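# Hang the ball-filled basket on the stand peg

## Task

Lift the shallow basket by its cord loop and hook that loop over the peg on the stand, so the basket hangs as close to level as possible. The task fails unless all of the balls are inside the basket at the end.

## Robot and tools

Robot: two arms with parallel grippers, left_arm and right_arm. These names do not match the sides of the images. The scene frame has its origin at table-top height, halfway between the two nominal arm bases. +x points out over the table, +z points up, and left_arm sits on the +y side. The calibrated bases are left_arm at (+0.027, +0.229, 0) m and right_arm at (-0.026, -0.238, 0) m, each turned very slightly about z. A camera stand is fixed to the floor behind the arms. Loose objects may sometimes get a brief shove.

Gripper: the fingers point along the gripper's +z axis and close along its y axis. The reported end_effector_position is the point between the finger pads, just under 1 cm behind the tips. Orientation is given as end_effector_quat_wxyz. Both are in the scene frame.

execute_actions(actions, cameras): actions is a list of actions. Each action is a table of up to 15 rows, one row per 1/30 s step. If a table has fewer rows, its last row is held until 15 steps have run. Every row has 14 numbers in [-1, 1]: left dx, dy, dz, rx, ry, rz, opening, then the same seven for right. Always send all 14, even if one arm stays still.
- dx to rz are offsets along the scene-frame axes. They are measured from that arm's Hand target as it was when the action began, not from the previous row.
- 1.0 stands for 0.6 m, or 180 degrees for rotation. rx, ry, rz form a single rotation vector, turned about the Hand target position.
- Sending the same offset again moves the arm further. Six zeros simply re-command the current Hand target.
- opening is absolute. +1 is fully open (about 87 mm between pads), +0.5 is about 69 mm, 0 about 43, -0.5 about 18, and -1 is closed. A 0 counts as a real command, so to leave a gripper alone, repeat its current value.
- cameras: a list of names, ["all"], or []. If it is omitted, an empty actions list returns every image and a non-empty one returns none. An unknown name makes the call invalid.

move(target, speed, blend, opening_speed, blocking, cameras): drives each gripper in a straight line. target is either one 14-number row laid out as above, or a list of up to 15 such rows. Every row is an offset from the Hand targets at the start of the move, using the same scale. Other arguments:
- speed: top path speed in m/s, from 0.002 to 2.9, default 0.25. Turning is capped at twice that figure in rad/s. Give one value, or one per target.
- blend: in metres, rounds the corners at intermediate targets. The default 0 stops at each one.
- opening_speed: how fast the opening changes, in scale units per second, 0.2 or more.
- blocking=false: the call returns after about 0.5 s while the motion carries on.
A move lasts at most 10 s. It does not avoid obstacles or the other arm. Faster moves lag, drift off line and hit harder. The result adds a move: line giving the ending (done, off_target, moving, held, fault) and any limits (paced = the pose was clipped; held = steps were withheld). done means the arm is at rest within 10 mm and 2 degrees. Neither done nor off_target tells you whether the gripper is touching something.

wait(seconds 0 to 10): lets time run with the last commands held. A running move continues during it.

stop(): brakes a running move. Braking needs some distance.

zoom_image(camera, region=[x0, y0, x1, y1]): returns an enlarged view of a camera's latest image. Pixel coordinates start at the top-left. The region can be at most 504 by 504.

read_manual(section="licences"): returns legal text only.

finished_scene(scene): ends the current scene; give its number. This cannot be undone, so finish only when the basket hangs level on the peg with every ball inside and it stays that way without the robot.

Cameras: cam_high, cam_low, cam_left_wrist and cam_right_wrist, each 672x504. Each has a pinhole+radial calibration, with T_world_to_cam mapping the scene frame to the camera. The fixed cameras may be off by a few degrees or millimetres. Wrist-camera images can trail the arm while it moves.

Result lines:
- Hand target: the last commanded pose after clipping; the next offsets count from it. The gripper often stops short of it because of friction or weight, more so at long reach. Check the real position and tilt, then send the missing distance as an offset.
- Tool commands: the gripper commands currently in force.
- grip_measured: finger position on the command scale, accurate to about 1 mm.
- Joint positions: the gripper's value there runs from 0 (closed) to 1 (open).
- Joint velocities: may just say within noise.
- Joint torques: include the arm's own weight, and joints 1 to 3 wrap around at ±28 N m.
To grip firmly, command about 0.04 below the grip_measured reading at first contact.

Motion limits: each step clips the commanded orientation to within 40 degrees of the measured one. A small move may not happen, or may go sideways. Paths that pass near an arm's own base can flip its shoulder, so go around the base.

Things to avoid:
- Dropping things, letting go of moving parts, slamming, and pushing hard on fixed or heavy objects.
- Anything leaving the table, including balls spilling out of the basket.
- Pulling on an arm's camera cable.
- Any contact between the two grippers, their housings or their cameras, which the clearance check does not block. Never close one gripper on the other arm's fingers.
- Pressing into something. An arm that is blocked keeps pushing until you command its target back past the gripper.
- Holding loads or stretched poses for long. MOTOR HOT appears at 75 °C. At 90 °C the arm folds and stops working, and at 100 °C it goes limp.

Each tool is called as a command line: name --argument value for each argument, lists and objects as JSON in quotes; but a table of rows of numbers goes row by row, as --pt "numbers of a row", without its own name.

## Session

execute_actions --actions '[]'

Scene clock: 0.00 s.
left_arm: end_effector_position=(+0.4064, +0.2345, +0.0495) grip_measured=+1.000 end_effector_quat_wxyz=(+0.559, +0.019, +0.828, +0.035) | right_arm: end_effector_position=(+0.3477, -0.2399, +0.0560) grip_measured=+0.962 end_effector_quat_wxyz=(+0.576, -0.003, +0.817, +0.039)
Joint positions: left_arm=[-0.053 1.513 0.381 0.75 -0.054 0.063 1] | right_arm=[-0.044 1.483 0.343 0.796 -0.13 0.017 0.981]
Joint velocities: within noise
Joint torques (N m): no reading
Heat: left arm: 32 °C; right arm: 34 °C.
Hand target: left_arm +0.4085, +0.2344, +0.0532; +0.563, +0.018, +0.825, +0.035 | right_arm +0.3480, -0.2398, +0.0566; +0.575, -0.003, +0.818, +0.039
Tool commands: left_gripper/opening=+1.0 right_gripper/opening=+1.0

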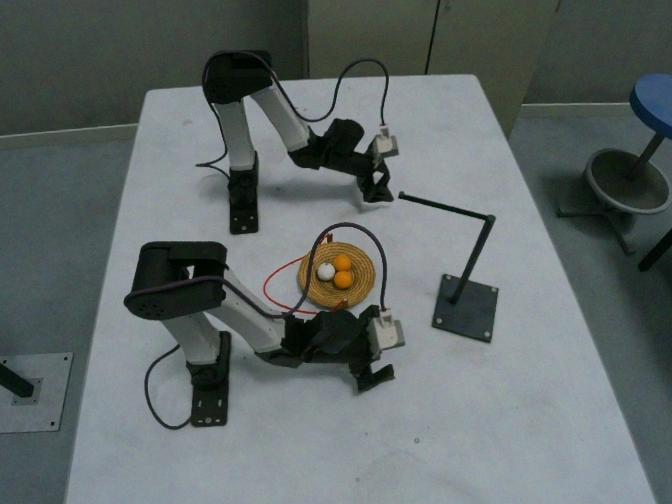

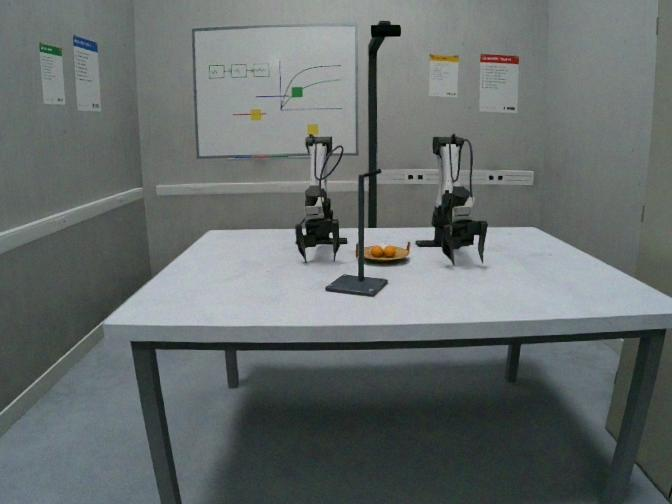

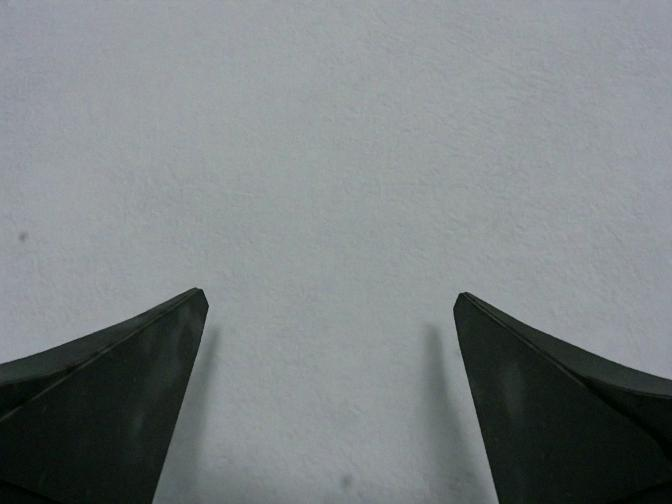

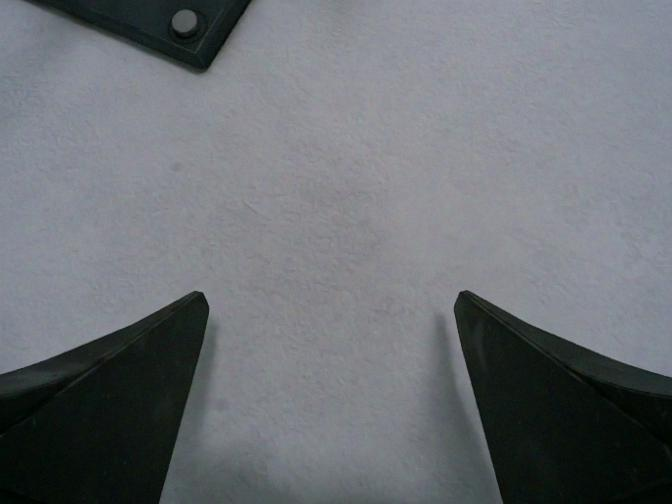

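zoom_image --camera "cam_high" --region '[240, 180, 520, 390]'

zoom_image --camera "cam_low" --region '[280, 120, 520, 300]'

Scaled by 1.800 from the camera's 672x504 image, which has a finer 960x720 frame.

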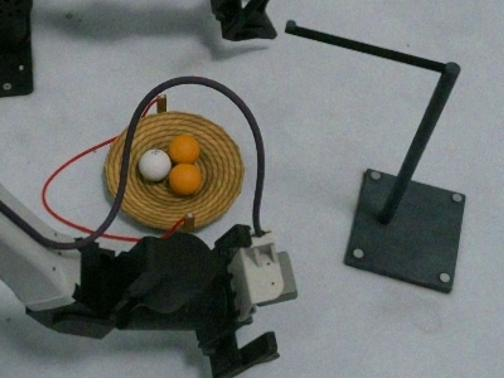

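Scaled by 2.100 from the camera's 672x504 image, which has a finer 960x720 frame.

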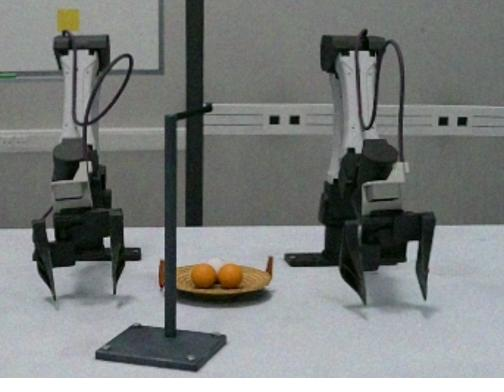

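move --pt "0 0 0 0 0 0 1 -0.167 0.0 0.283 -0.144 0.117 0.230 0" --pt "0 0 0 0 0 0 1 -0.405 0.342 0.156 -0.288 0.234 0.460 0" --blend '[0.05,0]' --speed 0.2 --cameras '["all"]'

Scene clock: 146.50 s.
left_arm: end_effector_position=(+0.4064, +0.2345, +0.0495) grip_measured=+1.000 end_effector_quat_wxyz=(+0.559, +0.019, +0.828, +0.035) | right_arm: end_effector_position=(+0.1060, -0.0320, +0.1474) grip_measured=+0.000 end_effector_quat_wxyz=(-0.072, +0.726, -0.680, -0.070)
Joint positions: left_arm=[-0.053 1.513 0.381 0.75 -0.054 0.063 1] | right_arm=[1.043 1.438 1.299 -1.261 -0.108 -0.607 0.5]
Joint torques (N m): left_arm=[0.23 -5.37 5.91 2.32 -0.01 0.1] | right_arm=[-0.03 -3.6 8.75 0.28 0.05 0.11]
Heat: left arm: 42 °C; right arm: 40 °C.
Hand target: left_arm +0.4085, +0.2344, +0.0532; +0.563, +0.018, +0.825, +0.035 | right_arm +0.1050, -0.0347, +0.1502; -0.060, +0.723, -0.685, -0.063
Off the commanded pose: left_arm 0.004 m, 1 deg | right_arm 0.004 m, 2 deg.
move: done
camera_calibration:
cam_right_wrist: T_world_to_cam=[[0.998054, 0.0616358, 0.0094496, -0.106509], [0.0418605, -0.774591, 0.631076, -0.101526], [0.0462164, -0.629452, -0.775664, 0.232581], [0, 0, 0, 1]] pos_world=[0.0998029, 0.074322, 0.245482]

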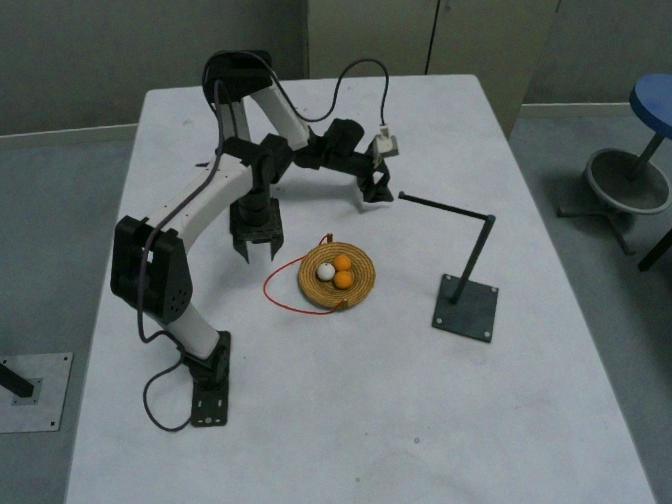

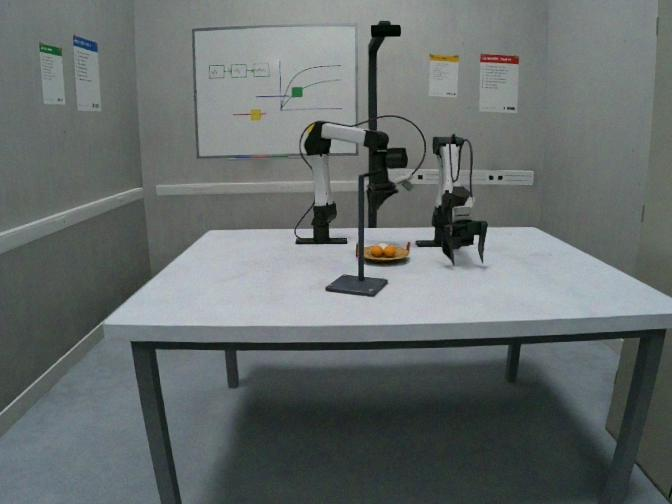

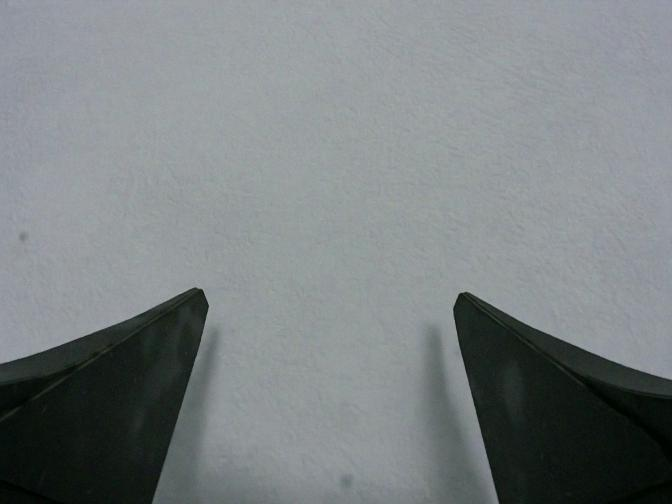

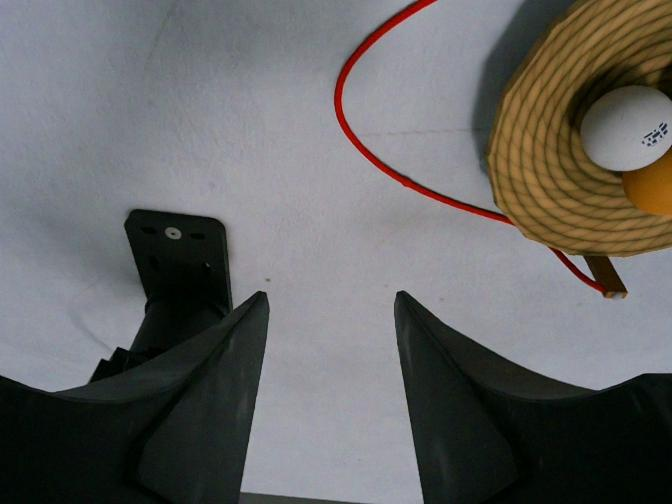

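zoom_image --camera "cam_high" --region '[230, 210, 410, 345]'

Scaled by 2.800 from the camera's 672x504 image, which has a finer 960x720 frame.

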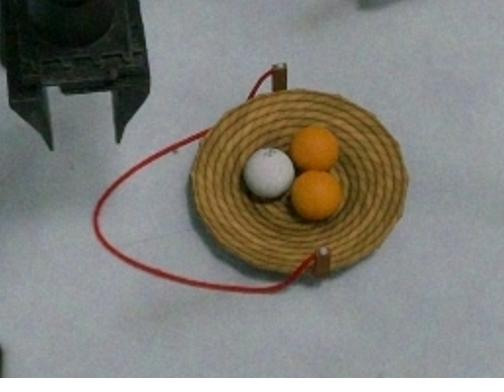

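move --target '[0,0,0,0,0,0,1,-0.003,0.033,-0.133,0,0,0,0]' --speed 0.15 --cameras '["cam_high", "cam_right_wrist"]'

Scene clock: 185.57 s.
left_arm: end_effector_position=(+0.4064, +0.2345, +0.0495) grip_measured=+1.000 end_effector_quat_wxyz=(+0.559, +0.019, +0.828, +0.035) | right_arm: end_effector_position=(+0.1049, -0.0121, +0.0785) grip_measured=+0.000 end_effector_quat_wxyz=(-0.071, +0.725, -0.681, -0.071)
Joint positions: left_arm=[-0.053 1.513 0.381 0.75 -0.054 0.063 1] | right_arm=[1.085 1.514 1.093 -0.977 -0.102 -0.562 0.5]
Joint torques (N m): left_arm=[0.21 -5.38 5.91 2.32 -0.01 0.09] | right_arm=[-0.08 -4.49 5.05 0.85 0.13 0.11]
Heat: left arm: 44 °C; right arm: 42 °C.
Hand target: left_arm +0.4085, +0.2344, +0.0532; +0.563, +0.018, +0.825, +0.035 | right_arm +0.1032, -0.0149, +0.0704; -0.060, +0.723, -0.685, -0.063
Off the commanded pose: left_arm 0.004 m, 1 deg | right_arm 0.009 m, 2 deg.
move: done
camera_calibration:
cam_right_wrist: T_world_to_cam=[[0.998265, 0.0585031, 0.00663362, -0.105922], [0.0411412, -0.773698, 0.632217, -0.0426115], [0.0421191, -0.630847, -0.774763, 0.192108], [0, 0, 0, 1]] pos_world=[0.0994004, 0.0944191, 0.17648]
Images, in order (width x height): cam_high 672x504, cam_right_wrist 672x504.

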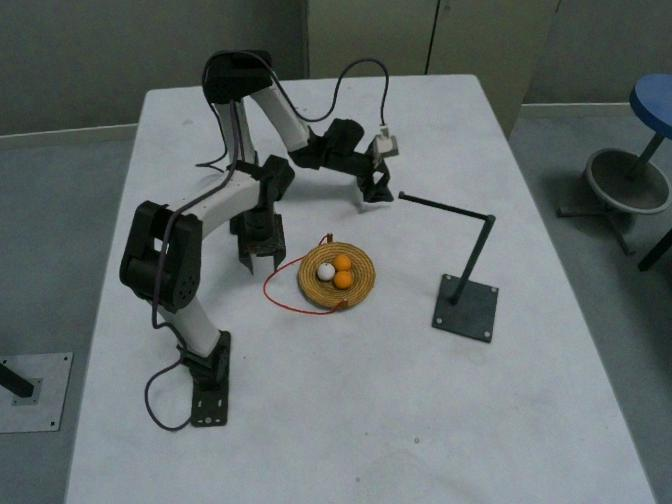

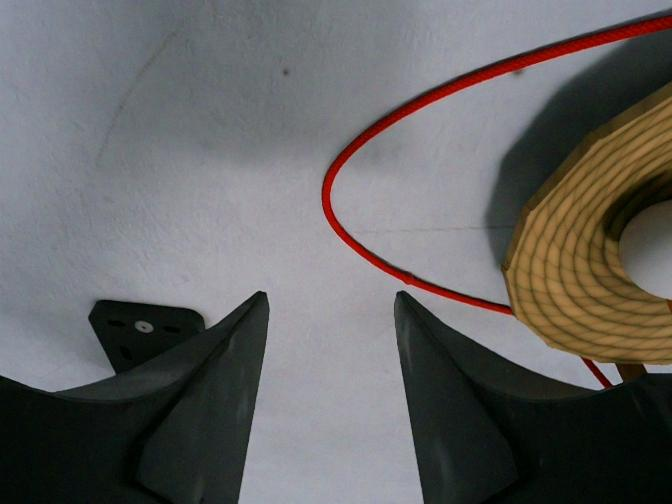

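move --target '[0,0,0,0,0,0,1,-0.0083,0.002,-0.08,0,0,0,0]' --speed 0.1 --cameras '["cam_high", "cam_right_wrist"]'

Scene clock: 195.70 s.
left_arm: end_effector_position=(+0.4064, +0.2345, +0.0495) grip_measured=+1.000 end_effector_quat_wxyz=(+0.559, +0.019, +0.828, +0.035) | right_arm: end_effector_position=(+0.1006, -0.0096, +0.0307) grip_measured=+0.000 end_effector_quat_wxyz=(-0.071, +0.725, -0.681, -0.071)
Joint positions: left_arm=[-0.053 1.513 0.381 0.75 -0.054 0.063 1] | right_arm=[1.103 1.566 0.946 -0.775 -0.099 -0.543 0.5]
Joint torques (N m): left_arm=[0.21 -5.38 5.91 2.32 -0.01 0.09] | right_arm=[-0.03 -4.25 4.56 0.8 0.07 0.18]
Heat: left arm: 44 °C; right arm: 41 °C.
Hand target: left_arm +0.4085, +0.2344, +0.0532; +0.563, +0.018, +0.825, +0.035 | right_arm +0.0983, -0.0136, +0.0224; -0.060, +0.723, -0.685, -0.064
Off the commanded pose: left_arm 0.004 m, 1 deg | right_arm 0.010 m, 2 deg.
move: done
camera_calibration:
cam_right_wrist: T_world_to_cam=[[0.998294, 0.0579993, 0.00668099, -0.101514], [0.0407393, -0.773998, 0.631876, -0.0103138], [0.0418195, -0.630526, -0.77504, 0.156876], [0, 0, 0, 1]] pos_world=[0.0952002, 0.0968191, 0.12878]
Images, in order (width x height): cam_high 672x504, cam_right_wrist 672x504.

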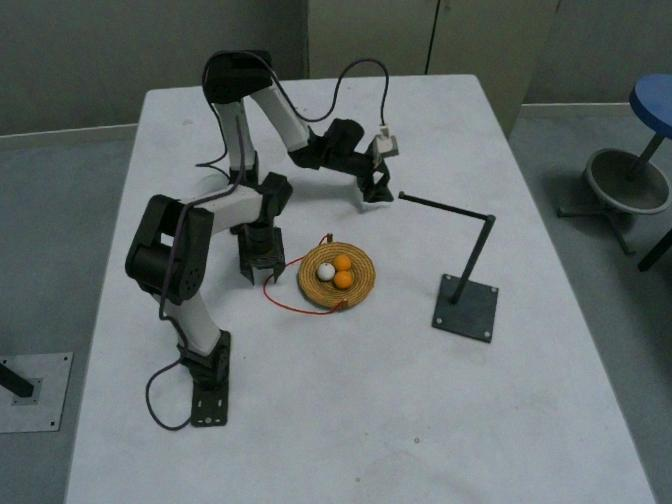

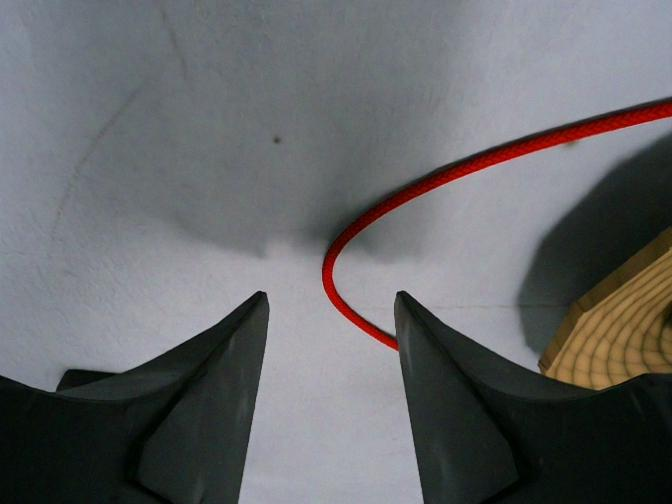

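zoom_image --camera "cam_high" --region '[220, 220, 360, 325]'

zoom_image --camera "cam_right_wrist" --region '[200, 180, 480, 390]'

Scaled by 3.600 from the camera's 672x504 image, which has a finer 960x720 frame.

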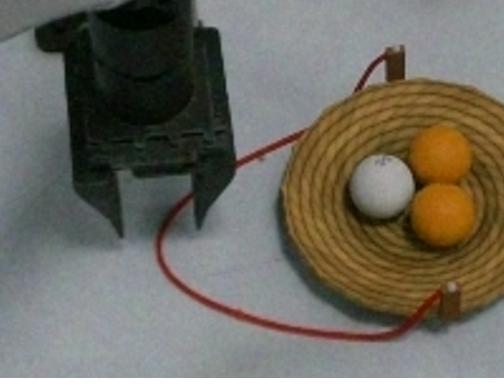

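Scaled by 1.800 from the camera's 672x504 image, which has a finer 960x720 frame.

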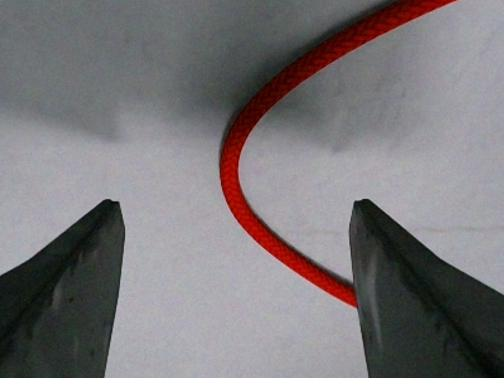

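move --target '[0,0,0,0,0,0,1,-0.006,-0.005,-0.022,0,0,0,0]' --speed 0.06 --cameras '["cam_high", "cam_right_wrist"]'

zoom_image --camera "cam_right_wrist" --region '[200, 180, 480, 390]'

zoom_image --camera "cam_high" --region '[220, 220, 360, 325]'

Scene clock: 212.10 s.
left_arm: end_effector_position=(+0.4064, +0.2345, +0.0495) grip_measured=+1.000 end_effector_quat_wxyz=(+0.559, +0.019, +0.828, +0.035) | right_arm: end_effector_position=(+0.0977, -0.0114, +0.0194) grip_measured=+0.000 end_effector_quat_wxyz=(-0.075, +0.725, -0.681, -0.072)
Joint positions: left_arm=[-0.053 1.513 0.381 0.75 -0.054 0.063 1] | right_arm=[1.11 1.566 0.896 -0.718 -0.098 -0.537 0.5]
Joint torques (N m): left_arm=[0.23 -5.38 5.91 2.32 -0.01 0.09] | right_arm=[0.09 -3.49 4.14 0.84 0.12 0.17]
Heat: left arm: 45 °C; right arm: 40 °C.
Hand target: left_arm +0.4085, +0.2344, +0.0532; +0.563, +0.018, +0.825, +0.035 | right_arm +0.0946, -0.0166, +0.0092; -0.060, +0.723, -0.685, -0.063
Off the commanded pose: left_arm 0.004 m, 1 deg | right_arm 0.012 m, 2 deg.
move: off_target (right_arm)
camera_calibration:
cam_right_wrist: T_world_to_cam=[[0.998272, 0.0577928, 0.0106546, -0.0984587], [0.0383465, -0.777983, 0.627114, -0.00411464], [0.0445317, -0.625621, -0.778855, 0.146948], [0, 0, 0, 1]] pos_world=[0.0919024, 0.0944229, 0.118081]
Images, in order (width x height): cam_high 672x504, cam_right_wrist 672x504.

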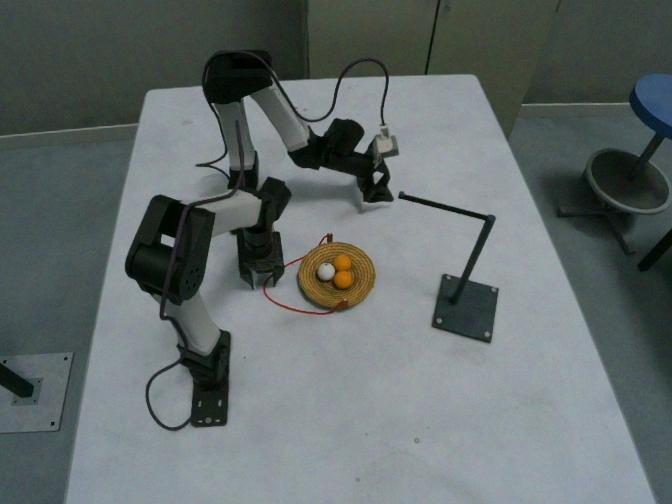

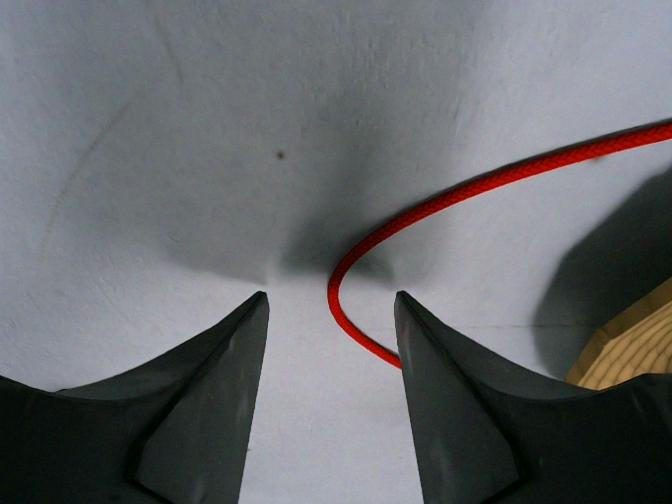

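Scaled by 1.800 from the camera's 672x504 image, which has a finer 960x720 frame.

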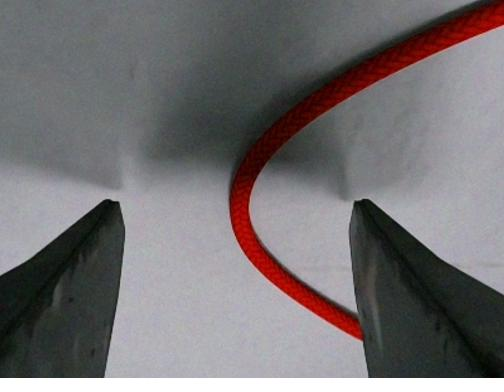

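Scaled by 3.600 from the camera's 672x504 image, which has a finer 960x720 frame.

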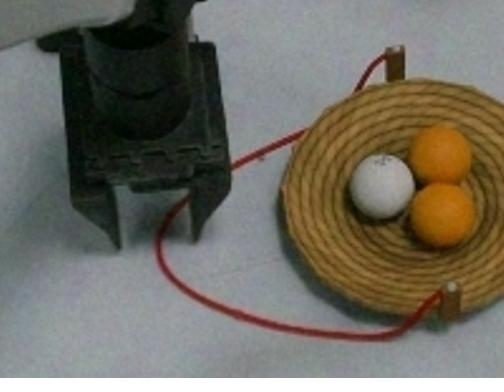

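move --target '[0,0,0,0,0,0,1,0.007,-0.022,0.0,0,0,0.072,0]' --speed 0.06 --cameras '["cam_high", "cam_right_wrist"]'

zoom_image --camera "cam_right_wrist" --region '[200, 180, 480, 390]'

zoom_image --camera "cam_high" --region '[220, 220, 360, 325]'

Scene clock: 233.40 s.
left_arm: end_effector_position=(+0.4064, +0.2345, +0.0495) grip_measured=+1.000 end_effector_quat_wxyz=(+0.559, +0.019, +0.828, +0.035) | right_arm: end_effector_position=(+0.1030, -0.0214, +0.0126) grip_measured=+0.000 end_effector_quat_wxyz=(-0.064, +0.792, -0.603, -0.067)
Joint positions: left_arm=[-0.053 1.513 0.381 0.75 -0.054 0.063 1] | right_arm=[1.092 1.566 0.868 -0.725 -0.112 -0.763 0.5]
Joint torques (N m): left_arm=[0.21 -5.38 5.9 2.33 -0.01 0.09] | right_arm=[-1.17 -6.05 3.66 0.43 -0.13 -0.15]
Heat: left arm: 45 °C; right arm: 39 °C.
Hand target: left_arm +0.4085, +0.2344, +0.0532; +0.563, +0.018, +0.825, +0.035 | right_arm +0.0988, -0.0299, +0.0092; -0.052, +0.796, -0.599, -0.070
Off the commanded pose: left_arm 0.004 m, 1 deg | right_arm 0.010 m, 2 deg.
move: done
camera_calibration:
cam_right_wrist: T_world_to_cam=[[0.964968, 0.261477, 0.021611, -0.0953538], [0.186522, -0.741608, 0.644381, -0.0226028], [0.184518, -0.617776, -0.764399, 0.120708], [0, 0, 0, 1]] pos_world=[0.0739565, 0.0827407, 0.108894]
Images, in order (width x height): cam_high 672x504, cam_right_wrist 672x504.

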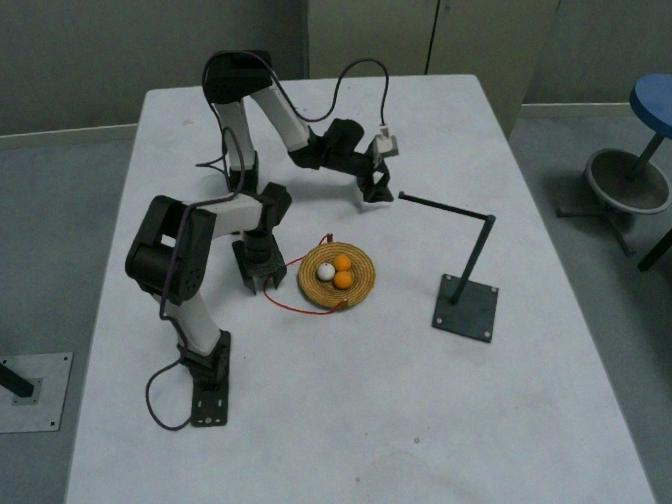

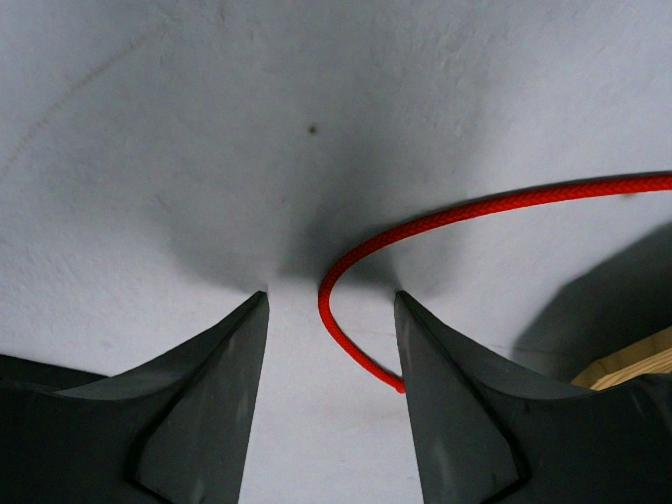

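Scaled by 1.800 from the camera's 672x504 image, which has a finer 960x720 frame.

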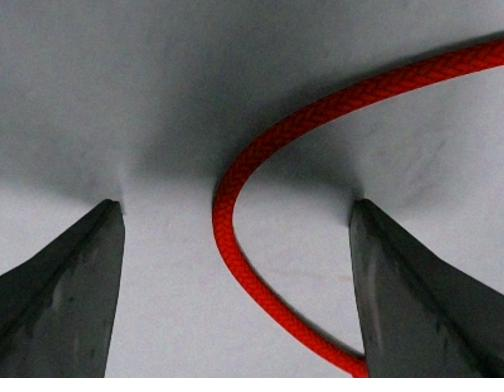

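Scaled by 3.600 from the camera's 672x504 image, which has a finer 960x720 frame.

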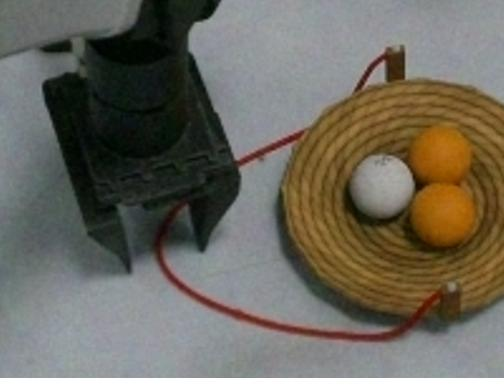

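move --pt "0 0 0 0 0 0 1 0 0.0 -0.008 0 0 0 0" --pt "0 0 0 0 0 0 1 0 0.0 -0.008 0 0 0 -1" --speed 0.05 --opening_speed 1.0 --cameras '["cam_high", "cam_right_wrist"]'

zoom_image --camera "cam_right_wrist" --region '[200, 180, 480, 390]'

Scene clock: 243.03 s.
left_arm: end_effector_position=(+0.4064, +0.2345, +0.0495) grip_measured=+1.000 end_effector_quat_wxyz=(+0.559, +0.019, +0.828, +0.035) | right_arm: end_effector_position=(+0.1088, -0.0183, +0.0119) grip_measured=-0.941 end_effector_quat_wxyz=(-0.077, +0.794, -0.599, -0.063)
Joint positions: left_arm=[-0.053 1.513 0.381 0.75 -0.054 0.063 1] | right_arm=[1.086 1.566 0.863 -0.697 -0.102 -0.776 0.03]
Joint torques (N m): left_arm=[0.24 -5.38 5.9 2.33 -0.01 0.09] | right_arm=[-0.62 -5.3 3.34 0.49 -0.28 -0.1]
Heat: left arm: 46 °C; right arm: 39 °C.
Hand target: left_arm +0.4085, +0.2344, +0.0532; +0.563, +0.018, +0.825, +0.035 | right_arm +0.0988, -0.0299, +0.0043; -0.052, +0.796, -0.599, -0.070
Off the commanded pose: left_arm 0.004 m, 1 deg | right_arm 0.017 m, 3 deg.
move: off_target (right_arm); target 2's new opening was sent with right_arm's hand 0.012 m and 2 deg from that target
camera_calibration:
cam_right_wrist: T_world_to_cam=[[0.962672, 0.266541, 0.0471086, -0.101791], [0.176648, -0.750546, 0.636771, -0.0198538], [0.205082, -0.60468, -0.769613, 0.119111], [0, 0, 0, 1]] pos_world=[0.0770707, 0.0842539, 0.109107]
Images, in order (width x height): cam_high 672x504, cam_right_wrist 672x504.

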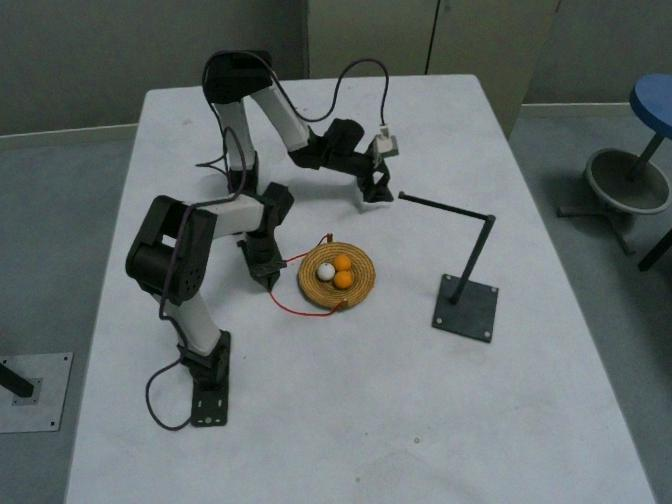

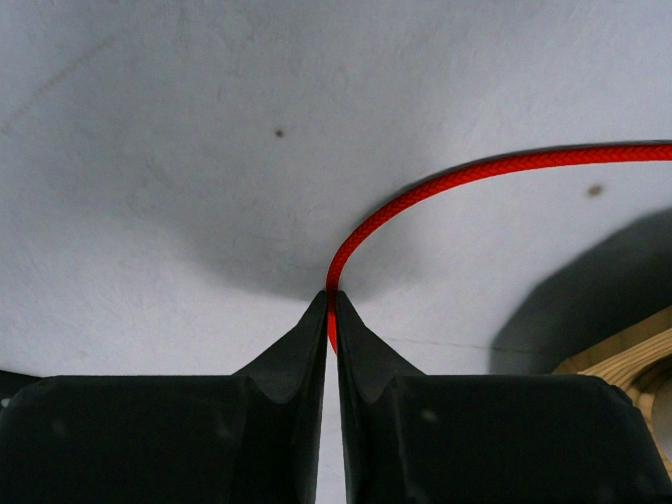

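Scaled by 1.800 from the camera's 672x504 image, which has a finer 960x720 frame.

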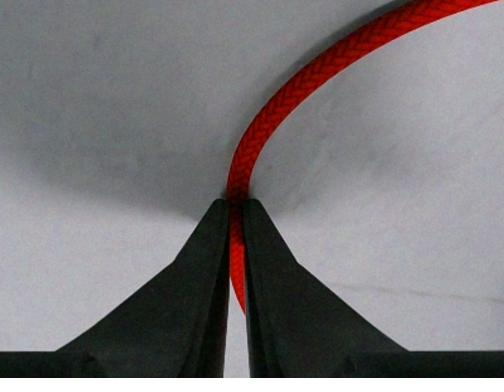

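move --pt "0 0 0 0 0 0 1 0.108 0.038 0.177 0 0 0 -1" --pt "0 0 0 0 0 0 1 0.287 0.073 0.327 0 0 0 -1" --speed 0.1 --blend '[0.04,0]' --cameras '["all"]'

zoom_image --camera "cam_high" --region '[230, 150, 410, 345]'

zoom_image --camera "cam_low" --region '[280, 120, 520, 300]'

Scene clock: 257.37 s.
left_arm: end_effector_position=(+0.4064, +0.2345, +0.0495) grip_measured=+1.000 end_effector_quat_wxyz=(+0.559, +0.019, +0.828, +0.035) | right_arm: end_effector_position=(+0.2734, +0.0160, +0.2074) grip_measured=-0.941 end_effector_quat_wxyz=(-0.124, +0.789, -0.600, -0.049)
Joint positions: left_arm=[-0.053 1.513 0.381 0.75 -0.054 0.063 1] | right_arm=[0.757 1.973 2.148 -1.517 -0.141 -1.092 0.03]
Joint torques (N m): left_arm=[0.23 -5.38 5.9 2.32 -0.01 0.09] | right_arm=[-0.62 -6.26 8.14 0.34 -0.12 -0.12]
Heat: left arm: 46 °C; right arm: 39 °C.
Hand target: left_arm +0.4085, +0.2344, +0.0532; +0.563, +0.018, +0.825, +0.035 | right_arm +0.2710, +0.0139, +0.2006; -0.052, +0.796, -0.599, -0.070
Off the commanded pose: left_arm 0.004 m, 1 deg | right_arm 0.008 m, 9 deg.
joint sent to its limit (right arm) — joint 4 (wrist pitch), lower limit. The joint targets are off in orientation, not in position.
move: off_target (right_arm)
camera_calibration:
cam_right_wrist: T_world_to_cam=[[0.959124, 0.247258, 0.13764, -0.296038], [0.116987, -0.789318, 0.602736, -0.123689], [0.257674, -0.561996, -0.78598, 0.244859], [0, 0, 0, 1]] pos_world=[0.235313, 0.113178, 0.307753]

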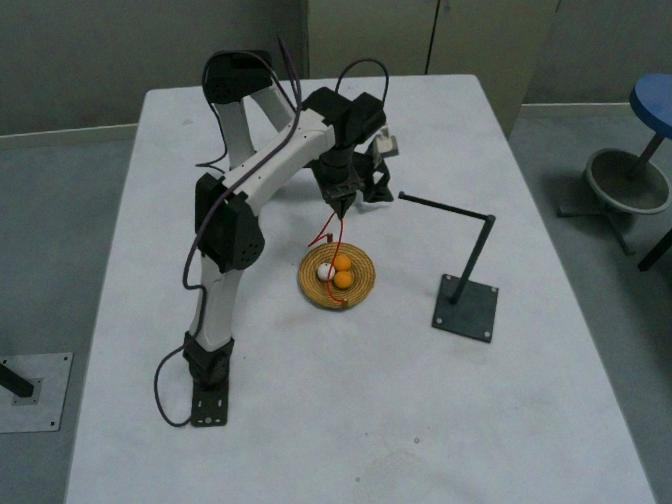

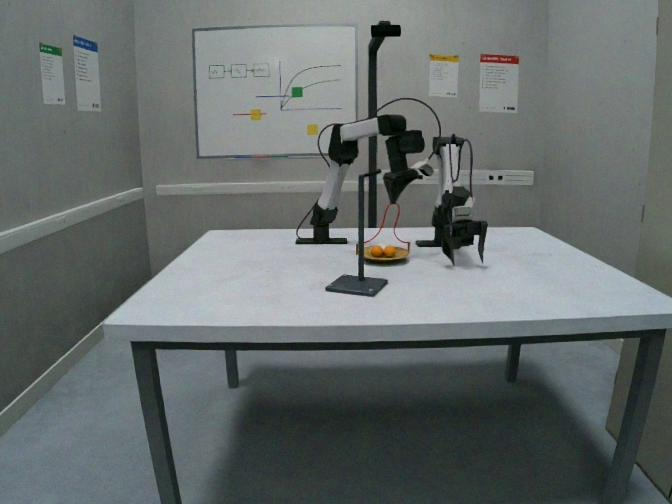

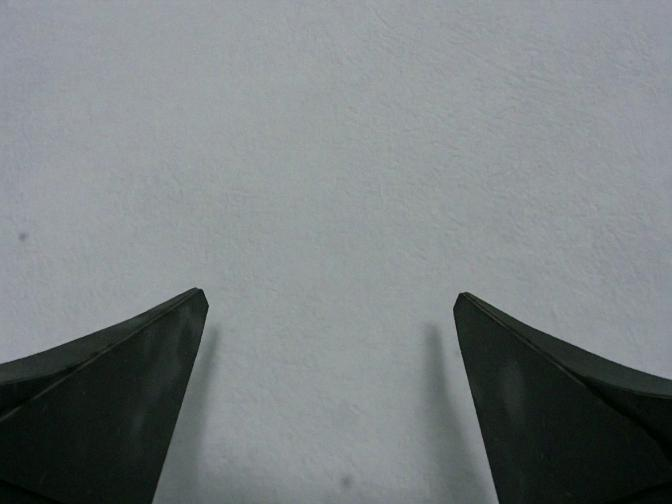

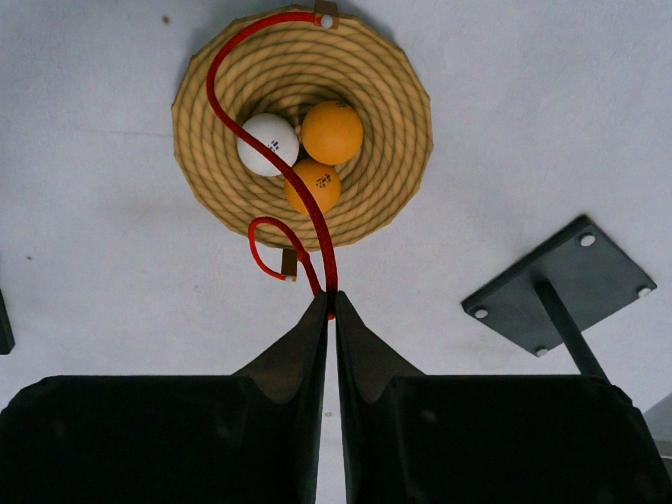

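Scaled by 2.585 from the camera's 672x504 image, which has a finer 960x720 frame.

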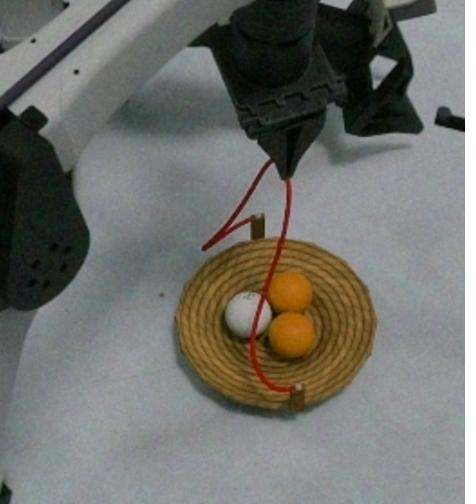

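Scaled by 2.100 from the camera's 672x504 image, which has a finer 960x720 frame.

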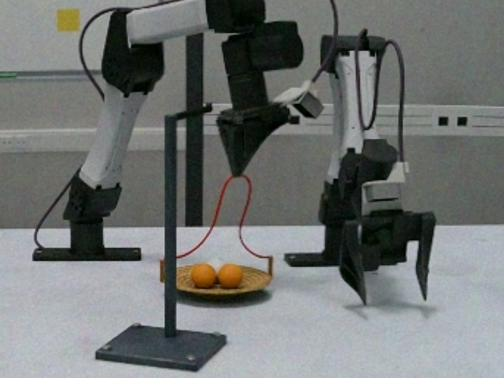

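move --target '[0,0,0,0,0,0,1,-0.012,-0.038,0.1,0.08,0.023,0,-1]' --speed 0.05 --cameras '["all"]'

zoom_image --camera "cam_low" --region '[280, 120, 520, 300]'

Scene clock: 270.73 s.
left_arm: end_effector_position=(+0.4064, +0.2345, +0.0495) grip_measured=+1.000 end_effector_quat_wxyz=(+0.559, +0.019, +0.828, +0.035) | right_arm: end_effector_position=(+0.2760, -0.0016, +0.2500) grip_measured=-0.941 end_effector_quat_wxyz=(-0.213, +0.762, -0.595, -0.138)
Joint positions: left_arm=[-0.053 1.513 0.381 0.75 -0.054 0.063 1] | right_arm=[0.603 1.866 2.148 -1.517 -0.397 -1.167 0.03]
Joint torques (N m): left_arm=[0.24 -5.37 5.9 2.32 -0.01 0.09] | right_arm=[-0.87 -10.99 5.39 0.6 -0.33 -0.07]
Heat: left arm: 46 °C; right arm: 39 °C.
Hand target: left_arm +0.4085, +0.2344, +0.0532; +0.563, +0.018, +0.825, +0.035 | right_arm +0.2639, -0.0090, +0.2605; -0.130, +0.780, -0.587, -0.173
Off the commanded pose: left_arm 0.004 m, 1 deg | right_arm 0.018 m, 11 deg.
joint sent to its limit (right arm) — joint 4 (wrist pitch), lower limit. The joint targets are off in orientation, not in position.
move: off_target (right_arm)
camera_calibration:
cam_right_wrist: T_world_to_cam=[[0.967386, 0.197213, 0.158967, -0.307813], [0.124699, -0.917033, 0.378816, -0.109991], [0.220485, -0.346639, -0.911717, 0.309761], [0, 0, 0, 1]] pos_world=[0.243192, 0.0672149, 0.373013]

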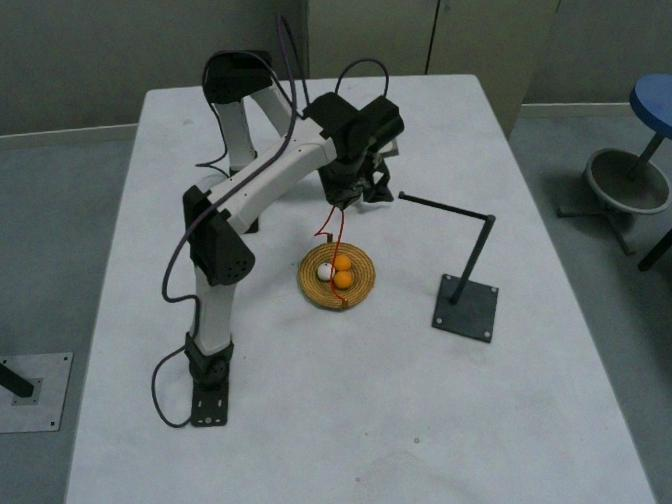

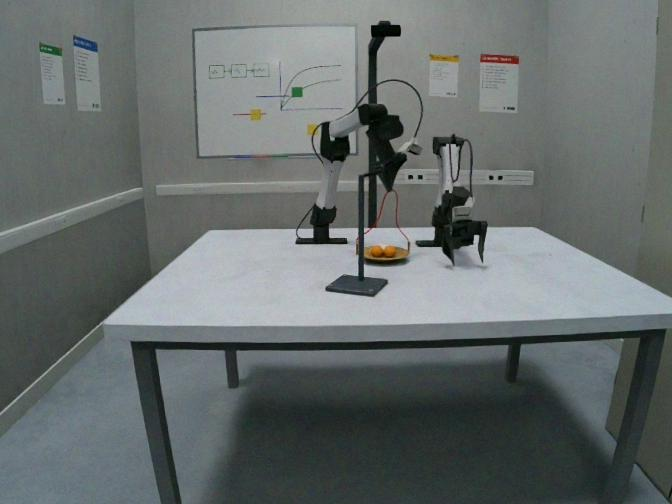

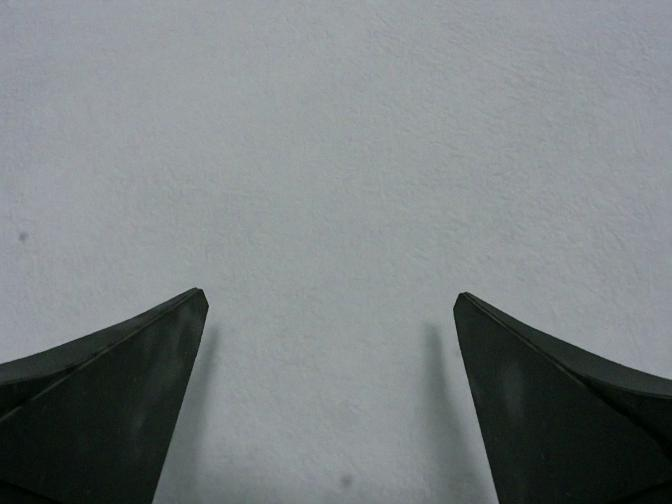

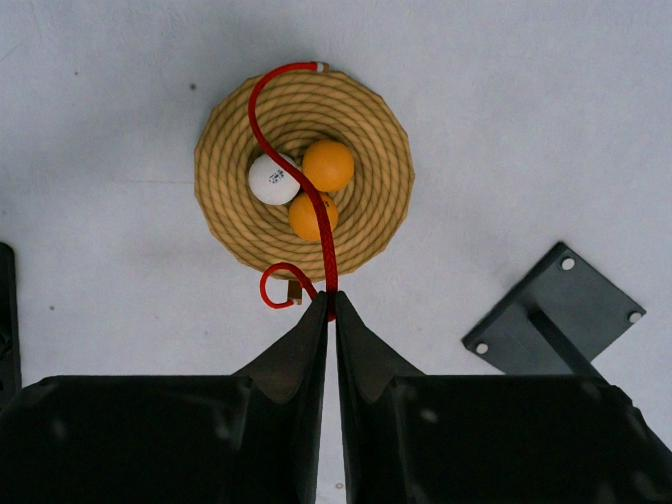

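Scaled by 2.100 from the camera's 672x504 image, which has a finer 960x720 frame.

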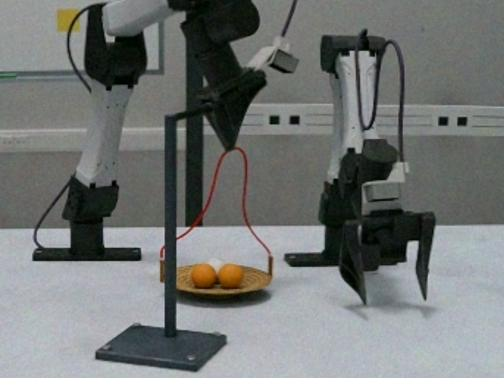

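move --target '[0,0,0,0,0,0,1,0.0,-0.04,0.05,0.08,0.023,0,-1]' --speed 0.05 --cameras '["cam_low", "cam_high"]'

zoom_image --camera "cam_low" --region '[280, 120, 520, 300]'

Scene clock: 329.93 s.
left_arm: end_effector_position=(+0.4064, +0.2345, +0.0495) grip_measured=+1.000 end_effector_quat_wxyz=(+0.559, +0.019, +0.828, +0.035) | right_arm: end_effector_position=(+0.2802, -0.0283, +0.2825) grip_measured=-0.941 end_effector_quat_wxyz=(-0.297, +0.722, -0.585, -0.220)
Joint positions: left_arm=[-0.053 1.513 0.381 0.75 -0.054 0.063 1] | right_arm=[0.411 1.78 2.104 -1.517 -0.674 -1.258 0.03]
Joint torques (N m): left_arm=[0.23 -5.38 5.9 2.33 -0.01 0.09] | right_arm=[-1.07 -10.24 4.36 0.61 -0.53 -0.1]
Heat: left arm: 48 °C; right arm: 39 °C.
Hand target: left_arm +0.4085, +0.2344, +0.0532; +0.563, +0.018, +0.825, +0.035 | right_arm +0.2639, -0.0329, +0.2906; -0.205, +0.751, -0.565, -0.273
Off the commanded pose: left_arm 0.004 m, 1 deg | right_arm 0.019 m, 13 deg.
joint sent to its limit (right arm) — joint 4 (wrist pitch), lower limit. The joint targets are off in orientation, not in position.
move: off_target (right_arm)
Images, in order (width x height): cam_high 672x504, cam_low 672x504.

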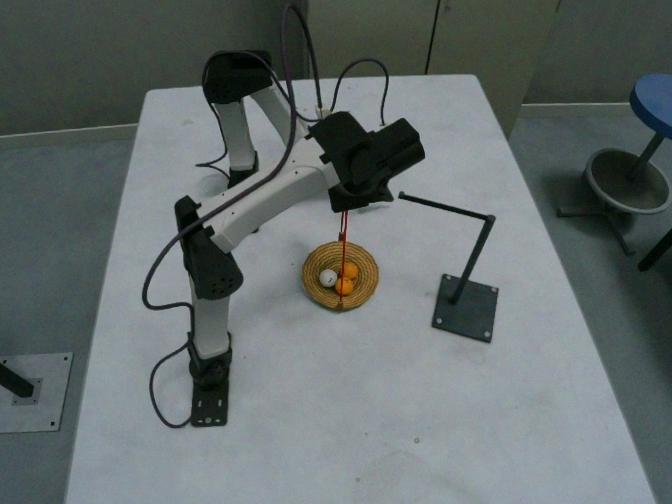

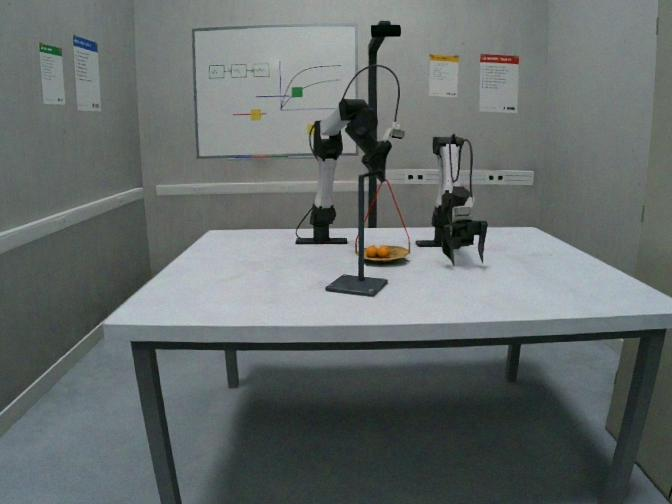

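Scaled by 2.100 from the camera's 672x504 image, which has a finer 960x720 frame.

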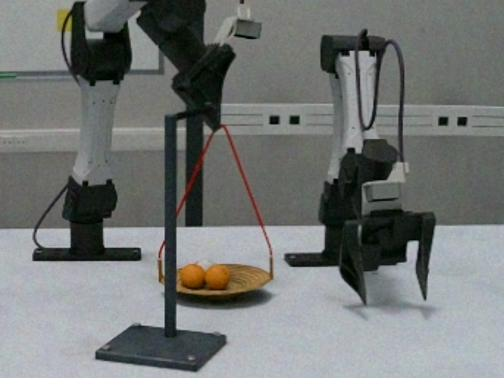

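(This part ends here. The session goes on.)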